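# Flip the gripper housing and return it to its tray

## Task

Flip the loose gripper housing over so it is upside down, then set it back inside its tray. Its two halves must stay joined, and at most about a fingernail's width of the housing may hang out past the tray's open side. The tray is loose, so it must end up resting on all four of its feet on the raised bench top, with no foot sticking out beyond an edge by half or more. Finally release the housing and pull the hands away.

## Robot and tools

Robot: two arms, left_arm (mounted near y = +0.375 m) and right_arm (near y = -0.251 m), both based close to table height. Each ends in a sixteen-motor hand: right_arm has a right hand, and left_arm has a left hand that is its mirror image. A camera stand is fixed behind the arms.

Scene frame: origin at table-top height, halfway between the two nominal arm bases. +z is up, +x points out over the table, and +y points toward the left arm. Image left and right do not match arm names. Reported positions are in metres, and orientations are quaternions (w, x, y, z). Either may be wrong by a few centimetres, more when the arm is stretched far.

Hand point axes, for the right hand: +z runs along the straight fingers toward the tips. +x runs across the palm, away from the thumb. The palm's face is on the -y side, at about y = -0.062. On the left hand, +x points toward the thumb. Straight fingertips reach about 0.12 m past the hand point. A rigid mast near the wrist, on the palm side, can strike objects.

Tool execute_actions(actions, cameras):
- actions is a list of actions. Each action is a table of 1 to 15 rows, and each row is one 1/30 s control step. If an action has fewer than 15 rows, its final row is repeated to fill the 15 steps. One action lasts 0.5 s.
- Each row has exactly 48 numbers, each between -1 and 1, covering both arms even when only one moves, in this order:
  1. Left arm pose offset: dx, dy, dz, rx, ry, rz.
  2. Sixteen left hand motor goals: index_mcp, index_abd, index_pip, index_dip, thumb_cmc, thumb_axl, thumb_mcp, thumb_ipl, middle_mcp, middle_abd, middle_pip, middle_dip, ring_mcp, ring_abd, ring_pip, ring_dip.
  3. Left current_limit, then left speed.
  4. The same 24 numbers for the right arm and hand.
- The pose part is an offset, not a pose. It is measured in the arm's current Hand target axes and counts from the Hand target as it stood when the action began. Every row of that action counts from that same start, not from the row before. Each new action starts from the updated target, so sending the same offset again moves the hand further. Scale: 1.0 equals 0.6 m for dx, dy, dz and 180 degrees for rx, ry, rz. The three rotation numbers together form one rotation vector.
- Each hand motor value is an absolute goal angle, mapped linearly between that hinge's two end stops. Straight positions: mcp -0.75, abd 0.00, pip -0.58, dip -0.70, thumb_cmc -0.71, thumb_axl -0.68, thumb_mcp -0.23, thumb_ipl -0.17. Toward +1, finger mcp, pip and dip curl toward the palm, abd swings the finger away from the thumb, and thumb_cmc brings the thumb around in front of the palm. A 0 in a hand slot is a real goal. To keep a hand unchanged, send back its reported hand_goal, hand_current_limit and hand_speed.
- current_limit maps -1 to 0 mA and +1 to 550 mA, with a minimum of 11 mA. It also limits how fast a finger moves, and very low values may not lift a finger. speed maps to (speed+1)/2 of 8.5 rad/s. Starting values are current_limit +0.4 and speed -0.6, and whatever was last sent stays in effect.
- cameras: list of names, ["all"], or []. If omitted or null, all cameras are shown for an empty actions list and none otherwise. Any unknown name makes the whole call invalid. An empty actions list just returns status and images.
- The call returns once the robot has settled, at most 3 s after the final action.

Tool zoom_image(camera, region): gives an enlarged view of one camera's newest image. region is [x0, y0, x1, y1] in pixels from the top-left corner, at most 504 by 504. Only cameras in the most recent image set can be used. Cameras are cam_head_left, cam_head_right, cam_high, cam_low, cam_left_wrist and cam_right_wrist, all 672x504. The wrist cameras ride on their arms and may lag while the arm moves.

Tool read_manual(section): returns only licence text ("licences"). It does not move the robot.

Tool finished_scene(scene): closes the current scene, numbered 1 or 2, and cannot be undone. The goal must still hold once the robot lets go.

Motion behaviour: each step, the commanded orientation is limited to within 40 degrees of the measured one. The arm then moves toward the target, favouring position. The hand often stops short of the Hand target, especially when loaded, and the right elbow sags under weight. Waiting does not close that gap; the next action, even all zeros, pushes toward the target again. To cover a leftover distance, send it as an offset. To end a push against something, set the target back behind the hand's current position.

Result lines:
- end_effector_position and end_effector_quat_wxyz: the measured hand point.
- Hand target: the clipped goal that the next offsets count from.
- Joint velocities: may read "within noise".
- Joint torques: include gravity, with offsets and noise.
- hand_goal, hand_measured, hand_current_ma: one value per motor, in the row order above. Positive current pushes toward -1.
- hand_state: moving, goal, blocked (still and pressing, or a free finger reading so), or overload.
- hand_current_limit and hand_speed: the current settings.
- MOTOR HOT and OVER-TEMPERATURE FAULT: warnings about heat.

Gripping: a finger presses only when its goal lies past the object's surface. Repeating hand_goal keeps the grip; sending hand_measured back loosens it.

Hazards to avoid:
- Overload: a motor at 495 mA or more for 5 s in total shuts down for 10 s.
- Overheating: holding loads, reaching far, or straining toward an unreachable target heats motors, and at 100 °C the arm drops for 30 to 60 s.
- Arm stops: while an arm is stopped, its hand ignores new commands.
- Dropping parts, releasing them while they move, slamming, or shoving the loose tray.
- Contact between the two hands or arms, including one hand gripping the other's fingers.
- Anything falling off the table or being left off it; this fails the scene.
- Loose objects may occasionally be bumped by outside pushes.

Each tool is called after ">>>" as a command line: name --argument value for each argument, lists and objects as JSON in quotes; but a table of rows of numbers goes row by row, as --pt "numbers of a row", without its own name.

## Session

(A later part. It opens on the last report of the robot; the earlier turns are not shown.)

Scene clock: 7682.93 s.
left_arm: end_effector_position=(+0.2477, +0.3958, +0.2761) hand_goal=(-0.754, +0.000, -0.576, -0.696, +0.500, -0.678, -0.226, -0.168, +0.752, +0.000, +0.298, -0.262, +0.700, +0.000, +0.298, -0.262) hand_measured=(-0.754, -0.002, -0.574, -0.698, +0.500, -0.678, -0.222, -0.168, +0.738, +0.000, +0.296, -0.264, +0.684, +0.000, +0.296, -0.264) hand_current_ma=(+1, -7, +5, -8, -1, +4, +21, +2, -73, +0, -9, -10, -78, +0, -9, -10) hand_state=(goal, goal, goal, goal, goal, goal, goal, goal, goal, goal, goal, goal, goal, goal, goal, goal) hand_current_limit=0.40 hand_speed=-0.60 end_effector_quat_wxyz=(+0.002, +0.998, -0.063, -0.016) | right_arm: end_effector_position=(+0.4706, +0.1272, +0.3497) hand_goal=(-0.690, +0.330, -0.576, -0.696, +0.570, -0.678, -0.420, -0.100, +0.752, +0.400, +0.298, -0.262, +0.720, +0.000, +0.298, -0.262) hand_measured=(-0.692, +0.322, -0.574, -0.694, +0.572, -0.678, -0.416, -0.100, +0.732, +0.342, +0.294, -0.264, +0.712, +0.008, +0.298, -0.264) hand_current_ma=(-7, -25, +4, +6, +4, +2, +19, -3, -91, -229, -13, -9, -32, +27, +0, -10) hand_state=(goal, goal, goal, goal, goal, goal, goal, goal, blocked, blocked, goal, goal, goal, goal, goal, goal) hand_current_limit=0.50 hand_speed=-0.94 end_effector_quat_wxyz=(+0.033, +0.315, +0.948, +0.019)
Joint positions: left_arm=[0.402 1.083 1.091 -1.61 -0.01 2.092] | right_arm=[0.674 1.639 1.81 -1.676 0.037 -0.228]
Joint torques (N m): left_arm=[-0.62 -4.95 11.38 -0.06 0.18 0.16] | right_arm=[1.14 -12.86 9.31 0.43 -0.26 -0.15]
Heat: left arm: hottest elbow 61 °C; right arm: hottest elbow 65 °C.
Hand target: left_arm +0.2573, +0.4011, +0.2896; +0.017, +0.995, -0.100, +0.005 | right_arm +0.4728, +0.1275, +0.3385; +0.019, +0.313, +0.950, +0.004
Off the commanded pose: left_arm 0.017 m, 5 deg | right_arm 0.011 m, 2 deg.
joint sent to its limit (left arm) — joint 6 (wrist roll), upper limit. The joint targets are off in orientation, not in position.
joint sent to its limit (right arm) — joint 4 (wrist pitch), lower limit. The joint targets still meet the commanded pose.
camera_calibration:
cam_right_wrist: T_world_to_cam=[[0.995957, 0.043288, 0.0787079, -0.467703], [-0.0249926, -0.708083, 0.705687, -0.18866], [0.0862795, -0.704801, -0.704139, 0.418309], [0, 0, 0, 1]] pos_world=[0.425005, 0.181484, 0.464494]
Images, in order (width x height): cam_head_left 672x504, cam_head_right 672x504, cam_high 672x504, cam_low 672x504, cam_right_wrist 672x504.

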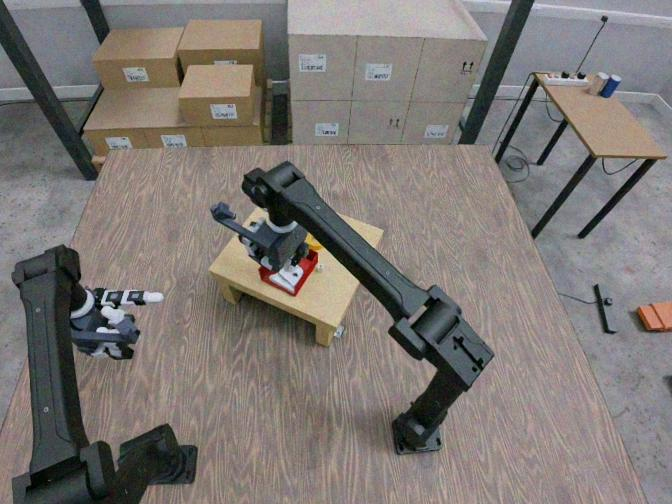

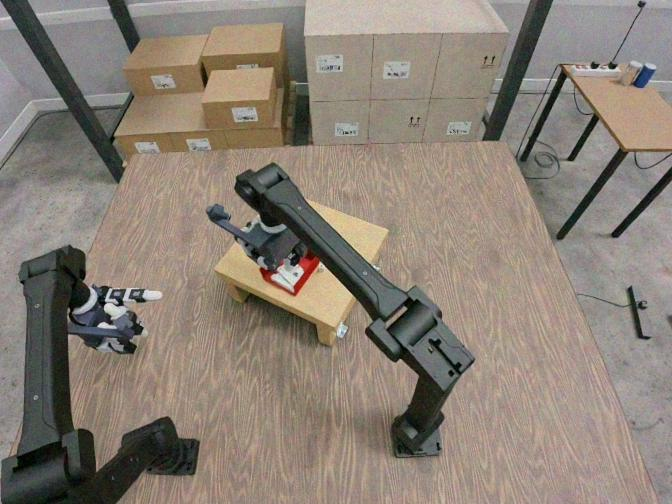

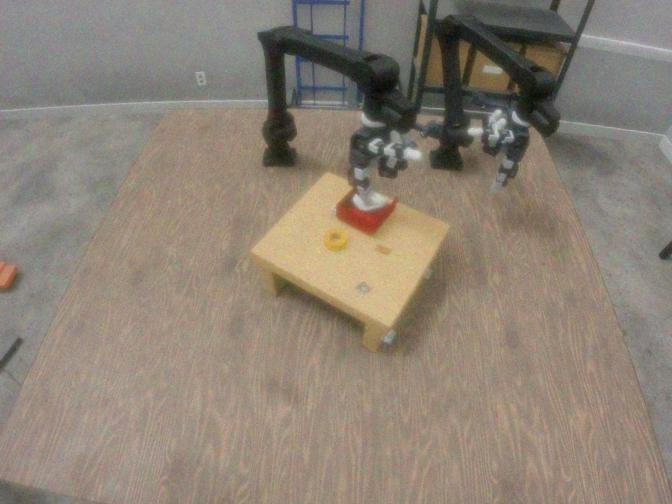

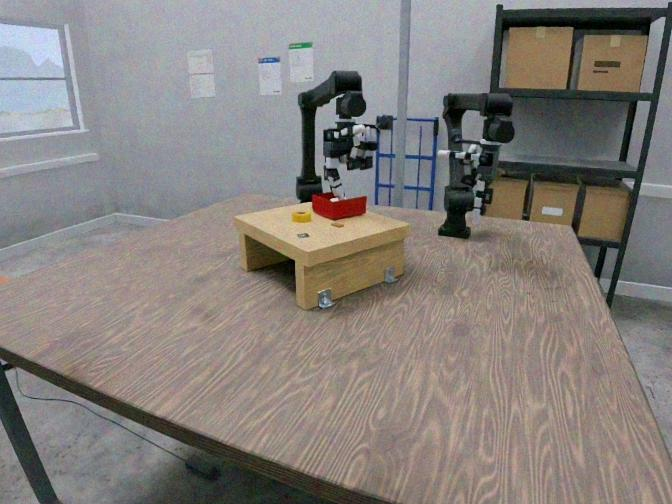

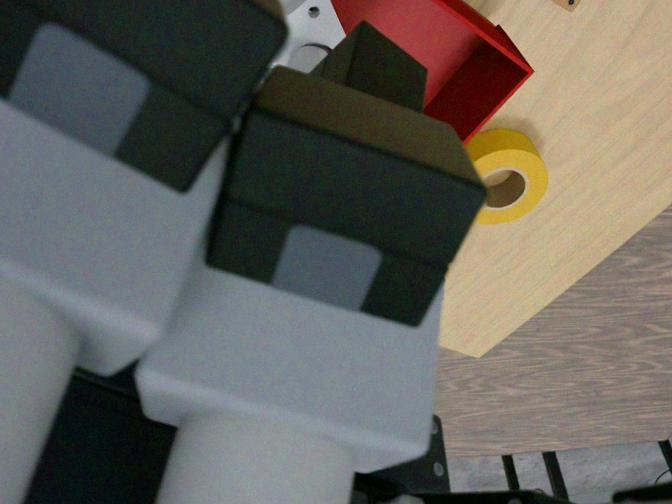

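>>> execute_actions --actions '[[[0,0,0,0,0,0,-0.754,0,-0.576,-0.696,0.5,-0.678,-0.226,-0.168,0.752,0,0.298,-0.262,0.7,0,0.298,-0.262,0.4,-0.6,0,0,0,0,0,0,-0.7,0.33,-0.576,-0.696,0.57,-0.678,-0.42,-0.1,0.752,0.45,0.298,-0.262,0.72,0.35,0.298,-0.262,0.5,-0.9]],[[0,0,0,0,0,0,-0.754,0,-0.576,-0.696,0.5,-0.678,-0.226,-0.168,0.752,0,0.298,-0.262,0.7,0,0.298,-0.262,0.4,-0.6,0,0,0,0,0,0,-0.69,0.43,-0.576,-0.696,0.57,-0.678,-0.42,-0.1,0.752,0.5,0.298,-0.262,0.72,0.4,0.298,-0.262,0.5,-0.94]],[[0,0,0,0,0,0,-0.754,0,-0.576,-0.696,0.5,-0.678,-0.226,-0.168,0.752,0,0.298,-0.262,0.7,0,0.298,-0.262,0.4,-0.6,0,0,0,0,0,0,-0.69,0.46,-0.576,-0.696,0.57,-0.678,-0.42,-0.1,0.752,0.5,0.298,-0.262,0.72,0.4,0.298,-0.262,0.5,-0.94]]]' --cameras '["cam_head_left","cam_head_right","cam_right_wrist"]'

>>> zoom_image --camera "cam_head_left" --region '[258, 241, 318, 301]'

>>> zoom_image --camera "cam_head_right" --region '[258, 241, 318, 301]'

Scene clock: 7696.43 s.
left_arm: end_effector_position=(+0.2477, +0.3958, +0.2761) hand_goal=(-0.754, +0.000, -0.576, -0.696, +0.500, -0.678, -0.226, -0.168, +0.752, +0.000, +0.298, -0.262, +0.700, +0.000, +0.298, -0.262) hand_measured=(-0.754, -0.002, -0.574, -0.698, +0.500, -0.678, -0.222, -0.168, +0.738, +0.000, +0.296, -0.264, +0.684, +0.000, +0.296, -0.264) hand_current_ma=(+1, -7, +5, -8, -1, +4, +21, +2, -73, +0, -9, -10, -78, +0, -9, -10) hand_state=(goal, goal, goal, goal, goal, goal, goal, goal, goal, goal, goal, goal, goal, goal, goal, goal) hand_current_limit=0.40 hand_speed=-0.60 end_effector_quat_wxyz=(+0.002, +0.998, -0.063, -0.016) | right_arm: end_effector_position=(+0.4706, +0.1272, +0.3497) hand_goal=(-0.690, +0.460, -0.576, -0.696, +0.570, -0.678, -0.420, -0.100, +0.752, +0.500, +0.298, -0.262, +0.720, +0.400, +0.298, -0.262) hand_measured=(-0.692, +0.454, -0.574, -0.694, +0.572, -0.678, -0.416, -0.100, +0.732, +0.498, +0.294, -0.264, +0.666, +0.364, +0.320, -0.236) hand_current_ma=(-5, -23, +4, +6, +4, +2, +19, -3, -94, -9, -17, -9, -256, -135, +95, +114) hand_state=(goal, goal, goal, goal, goal, goal, goal, goal, blocked, goal, goal, goal, blocked, blocked, blocked, blocked) hand_current_limit=0.50 hand_speed=-0.94 end_effector_quat_wxyz=(+0.033, +0.315, +0.948, +0.019)
Joint positions: left_arm=[0.402 1.083 1.091 -1.61 -0.01 2.092] | right_arm=[0.674 1.639 1.81 -1.676 0.037 -0.228]
Joint torques (N m): left_arm=[-0.38 -5.25 11.4 -0.03 0.2 0.16] | right_arm=[0.79 -13.04 9.22 0.51 -0.29 -0.14]
Heat: left arm: hottest elbow 61 °C; right arm: hottest elbow 64 °C.
Hand target: left_arm +0.2573, +0.4011, +0.2896; +0.017, +0.995, -0.100, +0.005 | right_arm +0.4728, +0.1275, +0.3386; +0.019, +0.313, +0.950, +0.004
Off the commanded pose: left_arm 0.017 m, 5 deg | right_arm 0.011 m, 2 deg.
joint sent to its limit (left arm) — joint 6 (wrist roll), upper limit. The joint targets are off in orientation, not in position.
joint sent to its limit (right arm) — joint 4 (wrist pitch), lower limit. The joint targets still meet the commanded pose.
camera_calibration:
cam_right_wrist: T_world_to_cam=[[0.995957, 0.043288, 0.0787079, -0.467703], [-0.0249926, -0.708083, 0.705687, -0.18866], [0.0862795, -0.704801, -0.704139, 0.418309], [0, 0, 0, 1]] pos_world=[0.425005, 0.181484, 0.464494]
Images, in order (width x height): cam_head_left 672x504, cam_head_right 672x504, cam_right_wrist 672x504.

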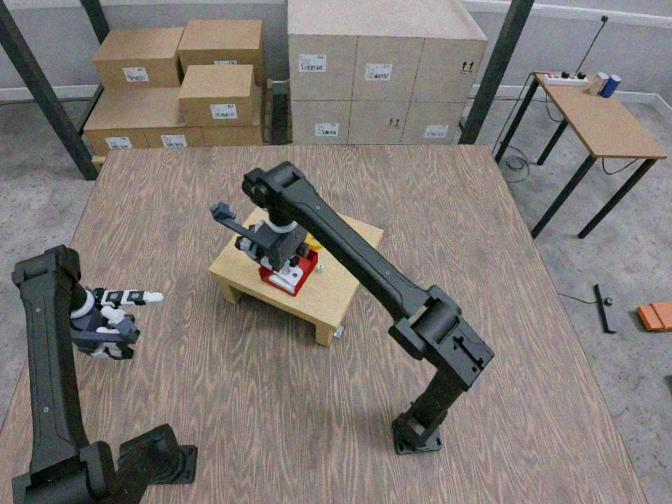

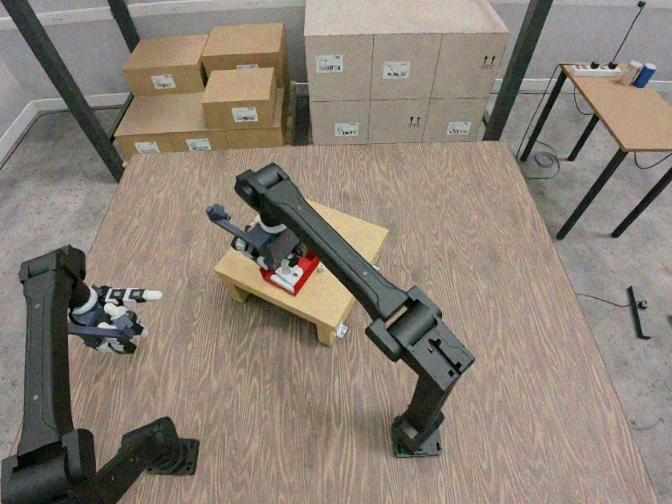

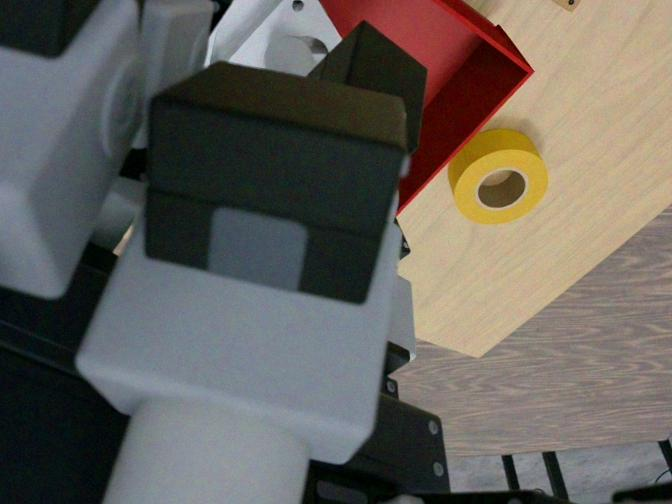

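Scaled by 8.400 from the camera's 672x504 image, which has a finer 960x720 frame.

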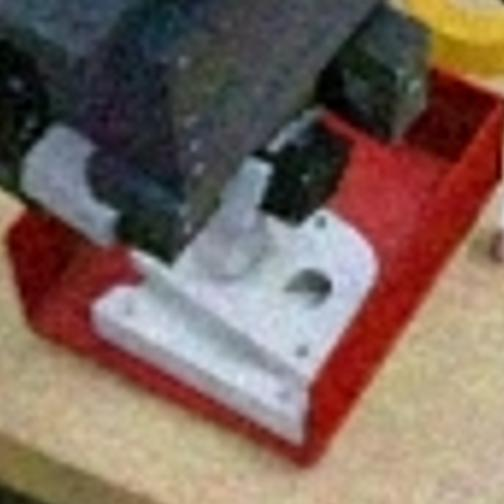

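Scaled by 8.400 from the camera's 672x504 image, which has a finer 960x720 frame.

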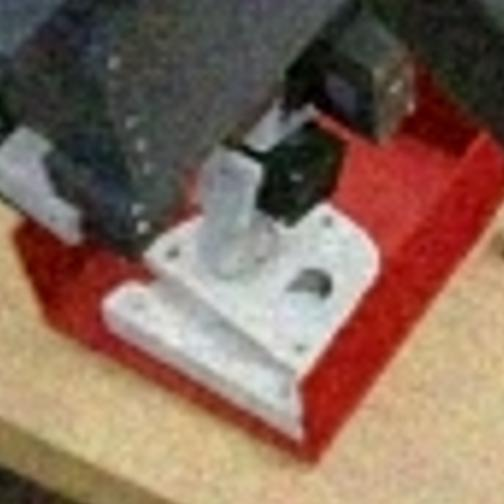

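>>> execute_actions --actions '[[[0,0,0,0,0,0,-0.754,0,-0.576,-0.696,0.5,-0.678,-0.226,-0.168,0.752,0,0.298,-0.262,0.7,0,0.298,-0.262,0.4,-0.6,0,0,0.018,0,0,0,-0.68,0.47,-0.576,-0.696,0.57,-0.678,-0.42,-0.1,0.752,0.5,0.298,-0.262,0.72,0.36,0.298,-0.262,0.5,-0.94]],[[0,0,0,0,0,0,-0.754,0,-0.576,-0.696,0.5,-0.678,-0.226,-0.168,0.752,0,0.298,-0.262,0.7,0,0.298,-0.262,0.4,-0.6,0,0,0,0,0,0,-0.68,0.5,-0.576,-0.696,0.57,-0.678,-0.42,-0.1,0.752,0.55,0.298,-0.262,0.72,0.36,0.298,-0.262,0.5,-0.94]]]' --cameras '["cam_head_left","cam_head_right","cam_right_wrist","cam_low"]'

>>> zoom_image --camera "cam_head_left" --region '[258, 241, 318, 301]'

>>> zoom_image --camera "cam_head_right" --region '[258, 241, 318, 301]'

>>> zoom_image --camera "cam_low" --region '[310, 170, 370, 230]'

Scene clock: 7715.13 s.
left_arm: end_effector_position=(+0.2477, +0.3958, +0.2761) hand_goal=(-0.754, +0.000, -0.576, -0.696, +0.500, -0.678, -0.226, -0.168, +0.752, +0.000, +0.298, -0.262, +0.700, +0.000, +0.298, -0.262) hand_measured=(-0.754, -0.002, -0.574, -0.698, +0.500, -0.678, -0.222, -0.168, +0.738, +0.000, +0.296, -0.264, +0.684, +0.000, +0.296, -0.264) hand_current_ma=(+1, -7, +5, -8, -1, +4, +21, +2, -73, +0, -9, -10, -78, +0, -9, -10) hand_state=(goal, goal, goal, goal, goal, goal, goal, goal, goal, goal, goal, goal, goal, goal, goal, goal) hand_current_limit=0.40 hand_speed=-0.60 end_effector_quat_wxyz=(+0.002, +0.998, -0.063, -0.016) | right_arm: end_effector_position=(+0.4708, +0.1245, +0.3457) hand_goal=(-0.680, +0.500, -0.576, -0.696, +0.570, -0.678, -0.420, -0.100, +0.752, +0.550, +0.298, -0.262, +0.720, +0.360, +0.298, -0.262) hand_measured=(-0.676, +0.500, -0.574, -0.694, +0.572, -0.678, -0.416, -0.100, +0.732, +0.548, +0.294, -0.264, +0.666, +0.356, +0.320, -0.236) hand_current_ma=(+20, -3, +9, +6, +4, +2, +19, -3, -91, -9, -17, -9, -256, -15, +94, +114) hand_state=(goal, goal, goal, goal, goal, goal, goal, goal, blocked, goal, goal, goal, blocked, goal, blocked, blocked) hand_current_limit=0.50 hand_speed=-0.94 end_effector_quat_wxyz=(+0.030, +0.320, +0.947, +0.015)
Joint positions: left_arm=[0.402 1.083 1.091 -1.61 -0.01 2.092] | right_arm=[0.671 1.639 1.802 -1.676 0.037 -0.218]
Joint torques (N m): left_arm=[-0.56 -4.66 11.38 -0.01 0.22 0.17] | right_arm=[1.32 -12.86 8.64 0.87 -0.3 -0.1]
Heat: left arm: hottest elbow 61 °C; right arm: hottest elbow 63 °C.
Hand target: left_arm +0.2573, +0.4011, +0.2896; +0.017, +0.995, -0.100, +0.005 | right_arm +0.4731, +0.1275, +0.3278; +0.019, +0.313, +0.950, +0.004
Off the commanded pose: left_arm 0.017 m, 5 deg | right_arm 0.018 m, 2 deg.
joint sent to its limit (left arm) — joint 6 (wrist roll), upper limit. The joint targets are off in orientation, not in position.
camera_calibration:
cam_right_wrist: T_world_to_cam=[[0.99688, 0.0322267, 0.0720519, -0.464248], [-0.0284923, -0.704377, 0.709254, -0.187749], [0.0736086, -0.709094, -0.701261, 0.419075], [0, 0, 0, 1]] pos_world=[0.426603, 0.179879, 0.460493]
Images, in order (width x height): cam_head_left 672x504, cam_head_right 672x504, cam_low 672x504, cam_right_wrist 672x504.

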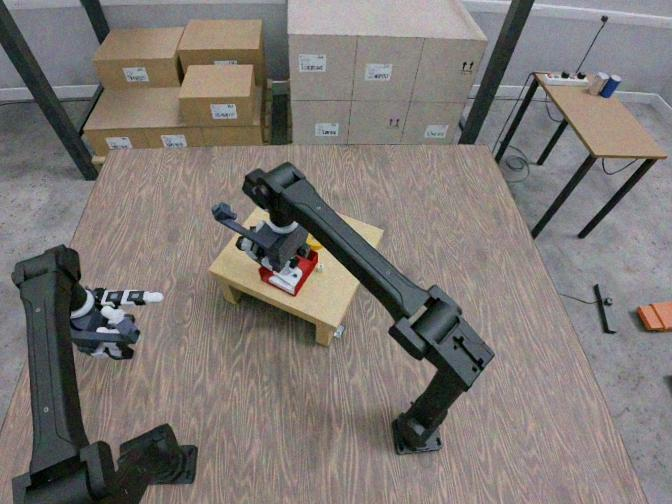

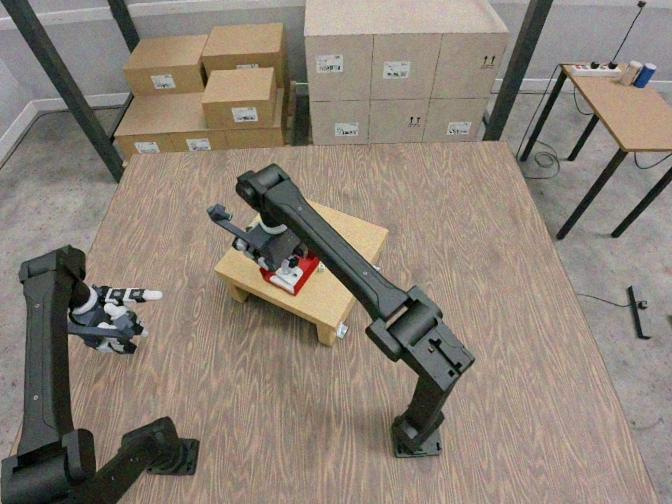

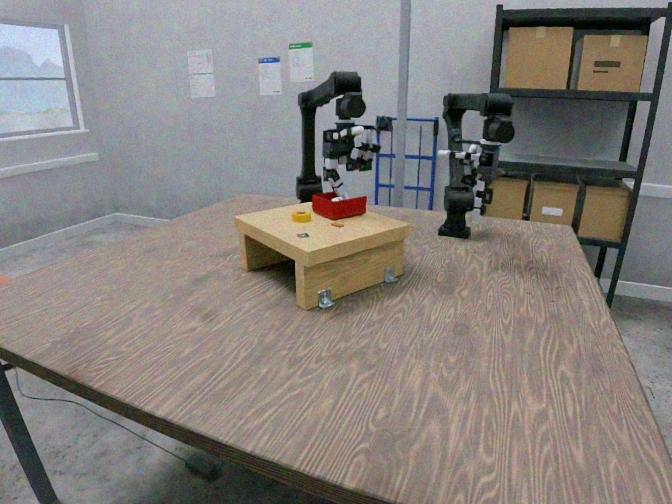

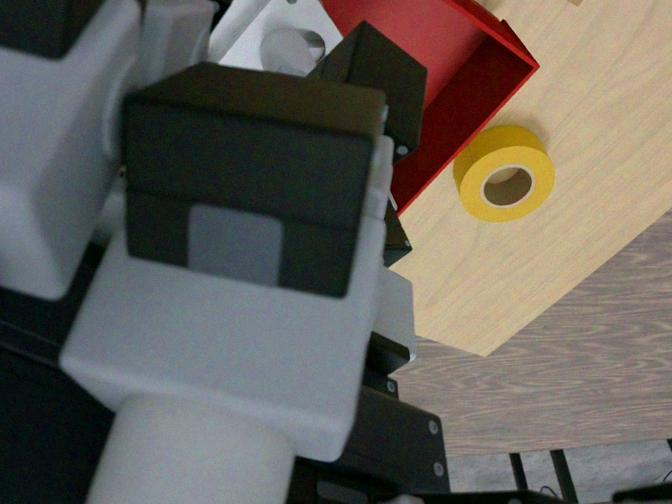

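Scaled by 8.400 from the camera's 672x504 image, which has a finer 960x720 frame.

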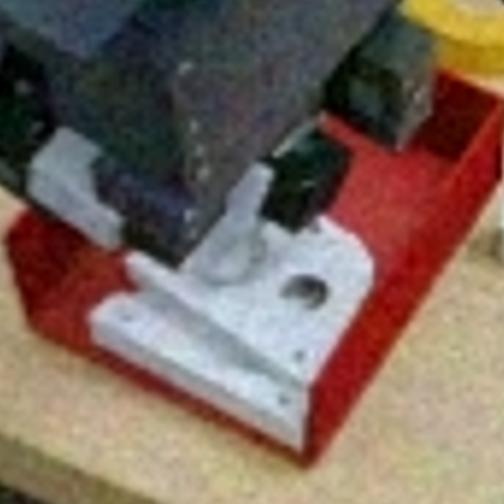

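Scaled by 8.400 from the camera's 672x504 image, which has a finer 960x720 frame.

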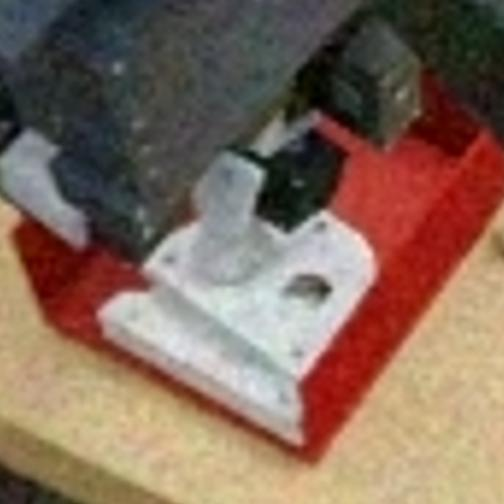

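Scaled by 8.400 from the camera's 672x504 image, which has a finer 960x720 frame.

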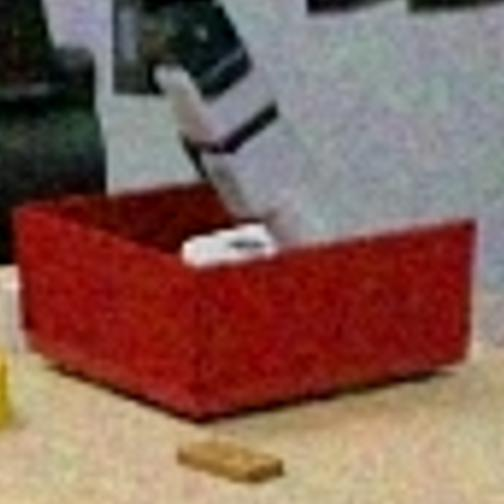

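>>> execute_actions --actions '[[[0,0,0,0,0,0,-0.754,0,-0.576,-0.696,0.5,-0.678,-0.226,-0.168,0.752,0,0.298,-0.262,0.7,0,0.298,-0.262,0.4,-0.6,0,0,-0.05,0,0,0,-0.68,0.5,-0.576,-0.696,0.57,-0.678,-0.42,-0.1,0.7,0.5,0.2,-0.4,0.66,0.33,0.31,-0.24,0.5,-0.8]],[[0,0,0,0,0,0,-0.754,0,-0.576,-0.696,0.5,-0.678,-0.226,-0.168,0.752,0,0.298,-0.262,0.7,0,0.298,-0.262,0.4,-0.6,0,0,-0.035,0,0,0,-0.6,0.45,-0.576,-0.696,0.57,-0.678,-0.42,-0.1,0.6,0.4,0.0,-0.5,0.7,0.2,0.298,-0.262,0.5,-0.7]],[[0,0,0,0,0,0,-0.754,0,-0.576,-0.696,0.5,-0.678,-0.226,-0.168,0.752,0,0.298,-0.262,0.7,0,0.298,-0.262,0.4,-0.6,0,0,-0.02,0,0,0,0.1,0.1,-0.2,-0.5,0.57,-0.678,-0.42,-0.1,0.3,0.3,-0.3,-0.6,0.72,0.1,0.298,-0.262,0.5,-0.6]],[[0,0,0,0,0,0,-0.754,0,-0.576,-0.696,0.5,-0.678,-0.226,-0.168,0.752,0,0.298,-0.262,0.7,0,0.298,-0.262,0.4,-0.6,0,0,0,0,0,0,0.7,0.0,0.298,-0.262,0.57,-0.678,-0.42,-0.1,-0.68,0.15,-0.576,-0.696,0.72,0.1,0.298,-0.262,0.5,-0.6]]]' --cameras '["cam_head_left","cam_head_right","cam_right_wrist","cam_low"]'

>>> zoom_image --camera "cam_head_left" --region '[258, 241, 318, 301]'

>>> zoom_image --camera "cam_head_right" --region '[258, 241, 318, 301]'

>>> zoom_image --camera "cam_low" --region '[310, 170, 370, 230]'

Scene clock: 7738.60 s.
left_arm: end_effector_position=(+0.2477, +0.3958, +0.2761) hand_goal=(-0.754, +0.000, -0.576, -0.696, +0.500, -0.678, -0.226, -0.168, +0.752, +0.000, +0.298, -0.262, +0.700, +0.000, +0.298, -0.262) hand_measured=(-0.754, -0.002, -0.574, -0.698, +0.500, -0.678, -0.222, -0.168, +0.738, +0.000, +0.296, -0.264, +0.684, +0.000, +0.296, -0.264) hand_current_ma=(+1, -7, +5, -8, -1, +4, +21, +2, -73, +0, -9, -10, -78, +0, -9, -10) hand_state=(goal, goal, goal, goal, goal, goal, goal, goal, goal, goal, goal, goal, goal, goal, goal, goal) hand_current_limit=0.40 hand_speed=-0.60 end_effector_quat_wxyz=(+0.002, +0.998, -0.063, -0.016) | right_arm: end_effector_position=(+0.4692, +0.1247, +0.3524) hand_goal=(+0.700, +0.000, +0.298, -0.262, +0.570, -0.678, -0.420, -0.100, -0.680, +0.150, -0.576, -0.696, +0.720, +0.100, +0.298, -0.262) hand_measured=(+0.468, +0.002, +0.242, -0.272, +0.570, -0.678, -0.422, -0.098, -0.676, +0.152, -0.574, -0.694, +0.676, +0.104, +0.300, -0.252) hand_current_ma=(-413, +9, -254, -39, +3, +0, -9, +9, +13, +8, +11, +11, -205, +13, +8, +42) hand_state=(blocked, goal, blocked, goal, goal, goal, goal, goal, goal, goal, goal, goal, blocked, goal, goal, goal) hand_current_limit=0.50 hand_speed=-0.60 end_effector_quat_wxyz=(+0.033, +0.315, +0.948, +0.020)
Joint positions: left_arm=[0.402 1.083 1.091 -1.61 -0.01 2.092] | right_arm=[0.671 1.631 1.806 -1.677 0.035 -0.229]
Joint torques (N m): left_arm=[-0.44 -4.66 11.32 -0.01 0.2 0.15] | right_arm=[0.79 -17.2 13.7 0.7 -0.09 -0.11]
Heat: left arm: hottest elbow 61 °C; right arm: hottest elbow 66 °C.
Hand target: left_arm +0.2573, +0.4011, +0.2896; +0.017, +0.995, -0.100, +0.005 | right_arm +0.4707, +0.1278, +0.3907; +0.019, +0.313, +0.950, +0.004
Off the commanded pose: left_arm 0.017 m, 5 deg | right_arm 0.038 m, 2 deg.
joint sent to its limit (left arm) — joint 6 (wrist roll), upper limit. The joint targets are off in orientation, not in position.
joint sent to its limit (right arm) — joint 4 (wrist pitch), lower limit. The joint targets are off in position and orientation.
camera_calibration:
cam_right_wrist: T_world_to_cam=[[0.995881, 0.0423767, 0.0801628, -0.4667], [-0.0264097, -0.710185, 0.70352, -0.190741], [0.0867432, -0.702739, -0.70614, 0.418884], [0, 0, 0, 1]] pos_world=[0.423404, 0.178682, 0.467393]
Images, in order (width x height): cam_head_left 672x504, cam_head_right 672x504, cam_low 672x504, cam_right_wrist 672x504.

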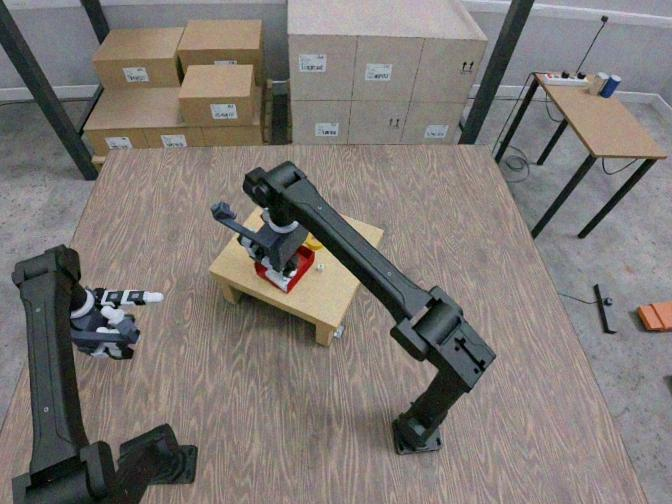

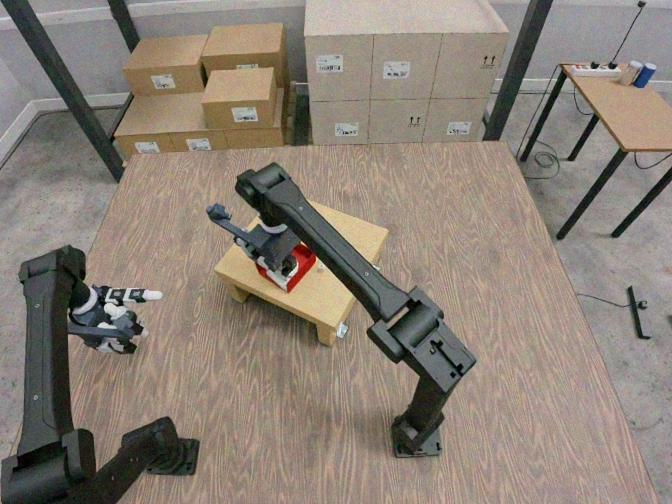

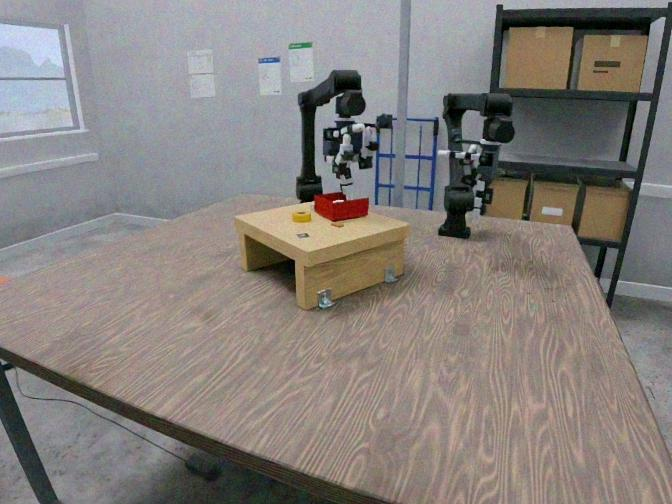

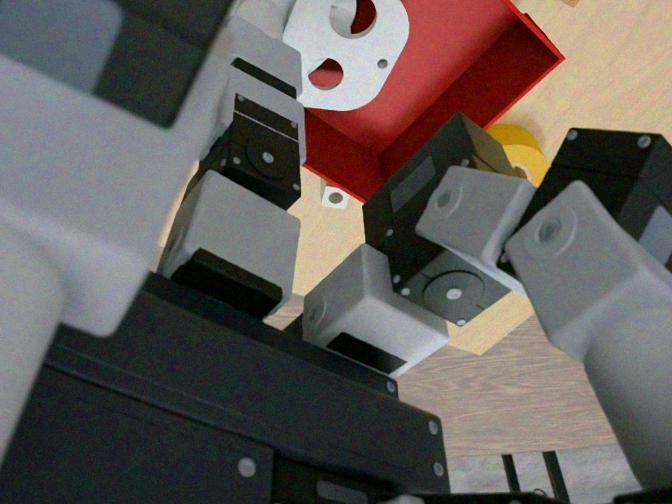

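Scaled by 8.400 from the camera's 672x504 image, which has a finer 960x720 frame.

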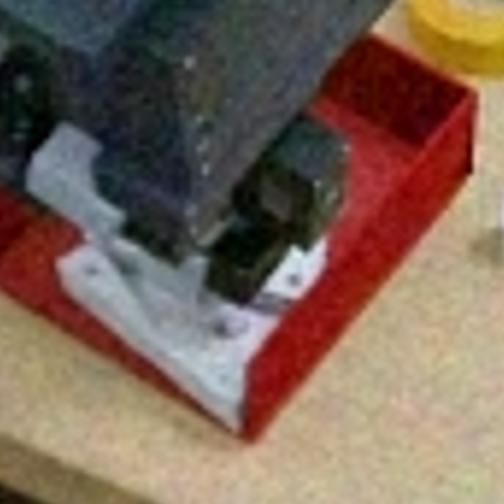

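Scaled by 8.400 from the camera's 672x504 image, which has a finer 960x720 frame.

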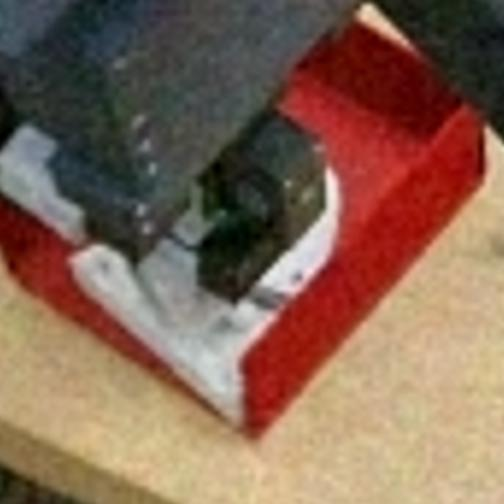

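Scaled by 8.400 from the camera's 672x504 image, which has a finer 960x720 frame.

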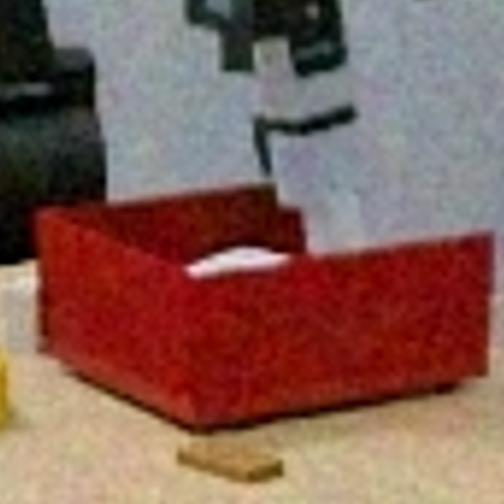

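>>> execute_actions --actions '[[[0,0,0,0,0,0,-0.754,0,-0.576,-0.696,0.5,-0.678,-0.226,-0.168,0.752,0,0.298,-0.262,0.7,0,0.298,-0.262,0.4,-0.6,0,0,-0.02,0,0,0,0.44,0.0,0.22,-0.27,0.57,-0.678,-0.42,-0.1,-0.68,0.15,-0.576,-0.696,0.67,0.1,0.298,-0.262,0.5,-0.8]],[[0,0,0,0,0,0,-0.754,0,-0.576,-0.696,0.5,-0.678,-0.226,-0.168,0.752,0,0.298,-0.262,0.7,0,0.298,-0.262,0.4,-0.6,0,0,-0.02,0,0,0,0.44,0.0,0.22,-0.27,0.57,-0.678,-0.42,-0.1,-0.68,0.15,-0.576,-0.696,0.67,0.1,0.298,-0.262,0.5,-0.8]]]' --cameras '["cam_head_left","cam_head_right","cam_high","cam_right_wrist","cam_low"]'

>>> zoom_image --camera "cam_head_left" --region '[230, 230, 320, 310]'

>>> zoom_image --camera "cam_high" --region '[325, 160, 425, 240]'

>>> zoom_image --camera "cam_low" --region '[280, 100, 400, 220]'

Scene clock: 7752.77 s.
left_arm: end_effector_position=(+0.2477, +0.3958, +0.2761) hand_goal=(-0.754, +0.000, -0.576, -0.696, +0.500, -0.678, -0.226, -0.168, +0.752, +0.000, +0.298, -0.262, +0.700, +0.000, +0.298, -0.262) hand_measured=(-0.754, -0.002, -0.574, -0.698, +0.500, -0.678, -0.222, -0.168, +0.738, +0.000, +0.296, -0.264, +0.684, +0.000, +0.296, -0.264) hand_current_ma=(+1, -7, +5, -8, -1, +4, +21, +2, -73, +0, -9, -10, -78, +0, -9, -10) hand_state=(goal, goal, goal, goal, goal, goal, goal, goal, goal, goal, goal, goal, goal, goal, goal, goal) hand_current_limit=0.40 hand_speed=-0.60 end_effector_quat_wxyz=(+0.002, +0.998, -0.063, -0.016) | right_arm: end_effector_position=(+0.4694, +0.1249, +0.3723) hand_goal=(+0.440, +0.000, +0.220, -0.270, +0.570, -0.678, -0.420, -0.100, -0.680, +0.150, -0.576, -0.696, +0.670, +0.100, +0.298, -0.262) hand_measured=(+0.434, +0.002, +0.220, -0.272, +0.570, -0.678, -0.418, -0.098, -0.678, +0.152, -0.574, -0.694, +0.664, +0.104, +0.300, -0.258) hand_current_ma=(-28, +9, +2, -9, +3, +0, +10, +9, +11, +8, +11, +10, -27, +11, +9, +13) hand_state=(goal, goal, goal, goal, goal, goal, goal, goal, goal, goal, goal, goal, goal, goal, goal, goal) hand_current_limit=0.50 hand_speed=-0.80 end_effector_quat_wxyz=(+0.043, +0.315, +0.947, +0.036)
Joint positions: left_arm=[0.402 1.083 1.091 -1.61 -0.01 2.092] | right_arm=[0.671 1.615 1.828 -1.677 0.035 -0.229]
Joint torques (N m): left_arm=[-0.56 -4.95 11.37 0.02 0.2 0.16] | right_arm=[0.79 -16.44 14.3 0.64 -0.14 -0.15]
Heat: left arm: hottest elbow 61 °C; right arm: hottest elbow 70 °C.
Hand target: left_arm +0.2573, +0.4011, +0.2896; +0.017, +0.995, -0.100, +0.005 | right_arm +0.4699, +0.1279, +0.4147; +0.019, +0.313, +0.950, +0.004
Off the commanded pose: left_arm 0.017 m, 5 deg | right_arm 0.042 m, 5 deg.
joint sent to its limit (left arm) — joint 6 (wrist roll), upper limit. The joint targets are off in orientation, not in position.
joint sent to its limit (right arm) — joint 4 (wrist pitch), lower limit. The joint targets are off in position and orientation.
camera_calibration:
cam_right_wrist: T_world_to_cam=[[0.993106, 0.040031, 0.110176, -0.478107], [-0.046651, -0.727281, 0.684752, -0.185882], [0.10754, -0.685171, -0.7204, 0.426345], [0, 0, 0, 1]] pos_world=[0.42029, 0.17607, 0.487098]
Images, in order (width x height): cam_head_left 672x504, cam_head_right 672x504, cam_high 672x504, cam_low 672x504, cam_right_wrist 672x504.

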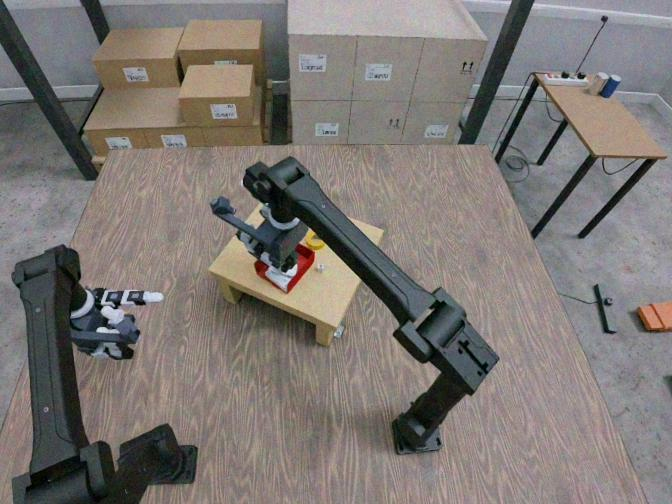

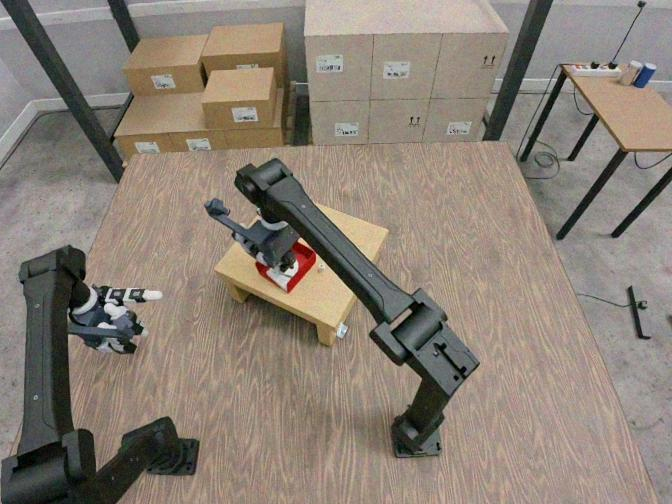

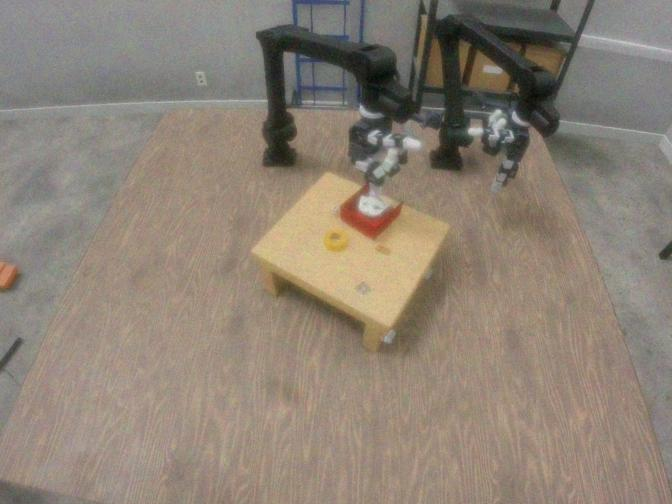

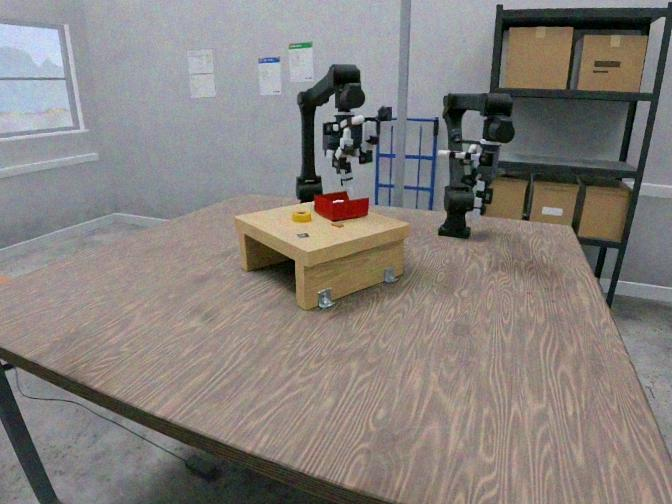

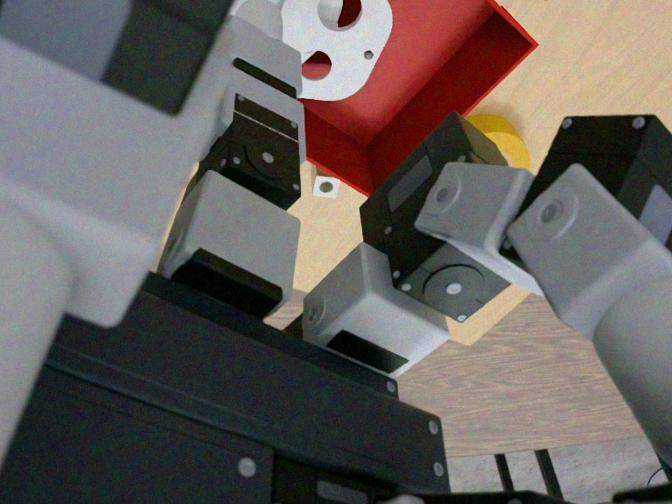

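Scaled by 5.600 from the camera's 672x504 image, which has a finer 960x720 frame.

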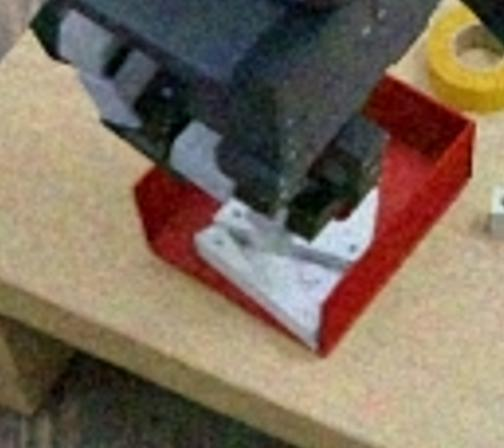

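Scaled by 5.040 from the camera's 672x504 image, which has a finer 960x720 frame.

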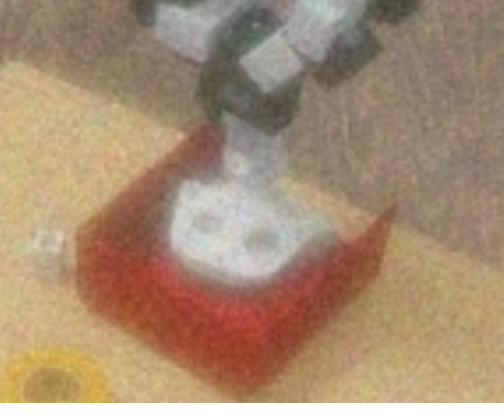

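Scaled by 4.200 from the camera's 672x504 image, which has a finer 960x720 frame.

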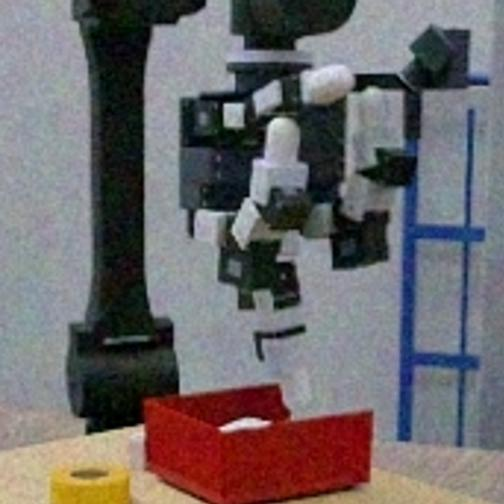

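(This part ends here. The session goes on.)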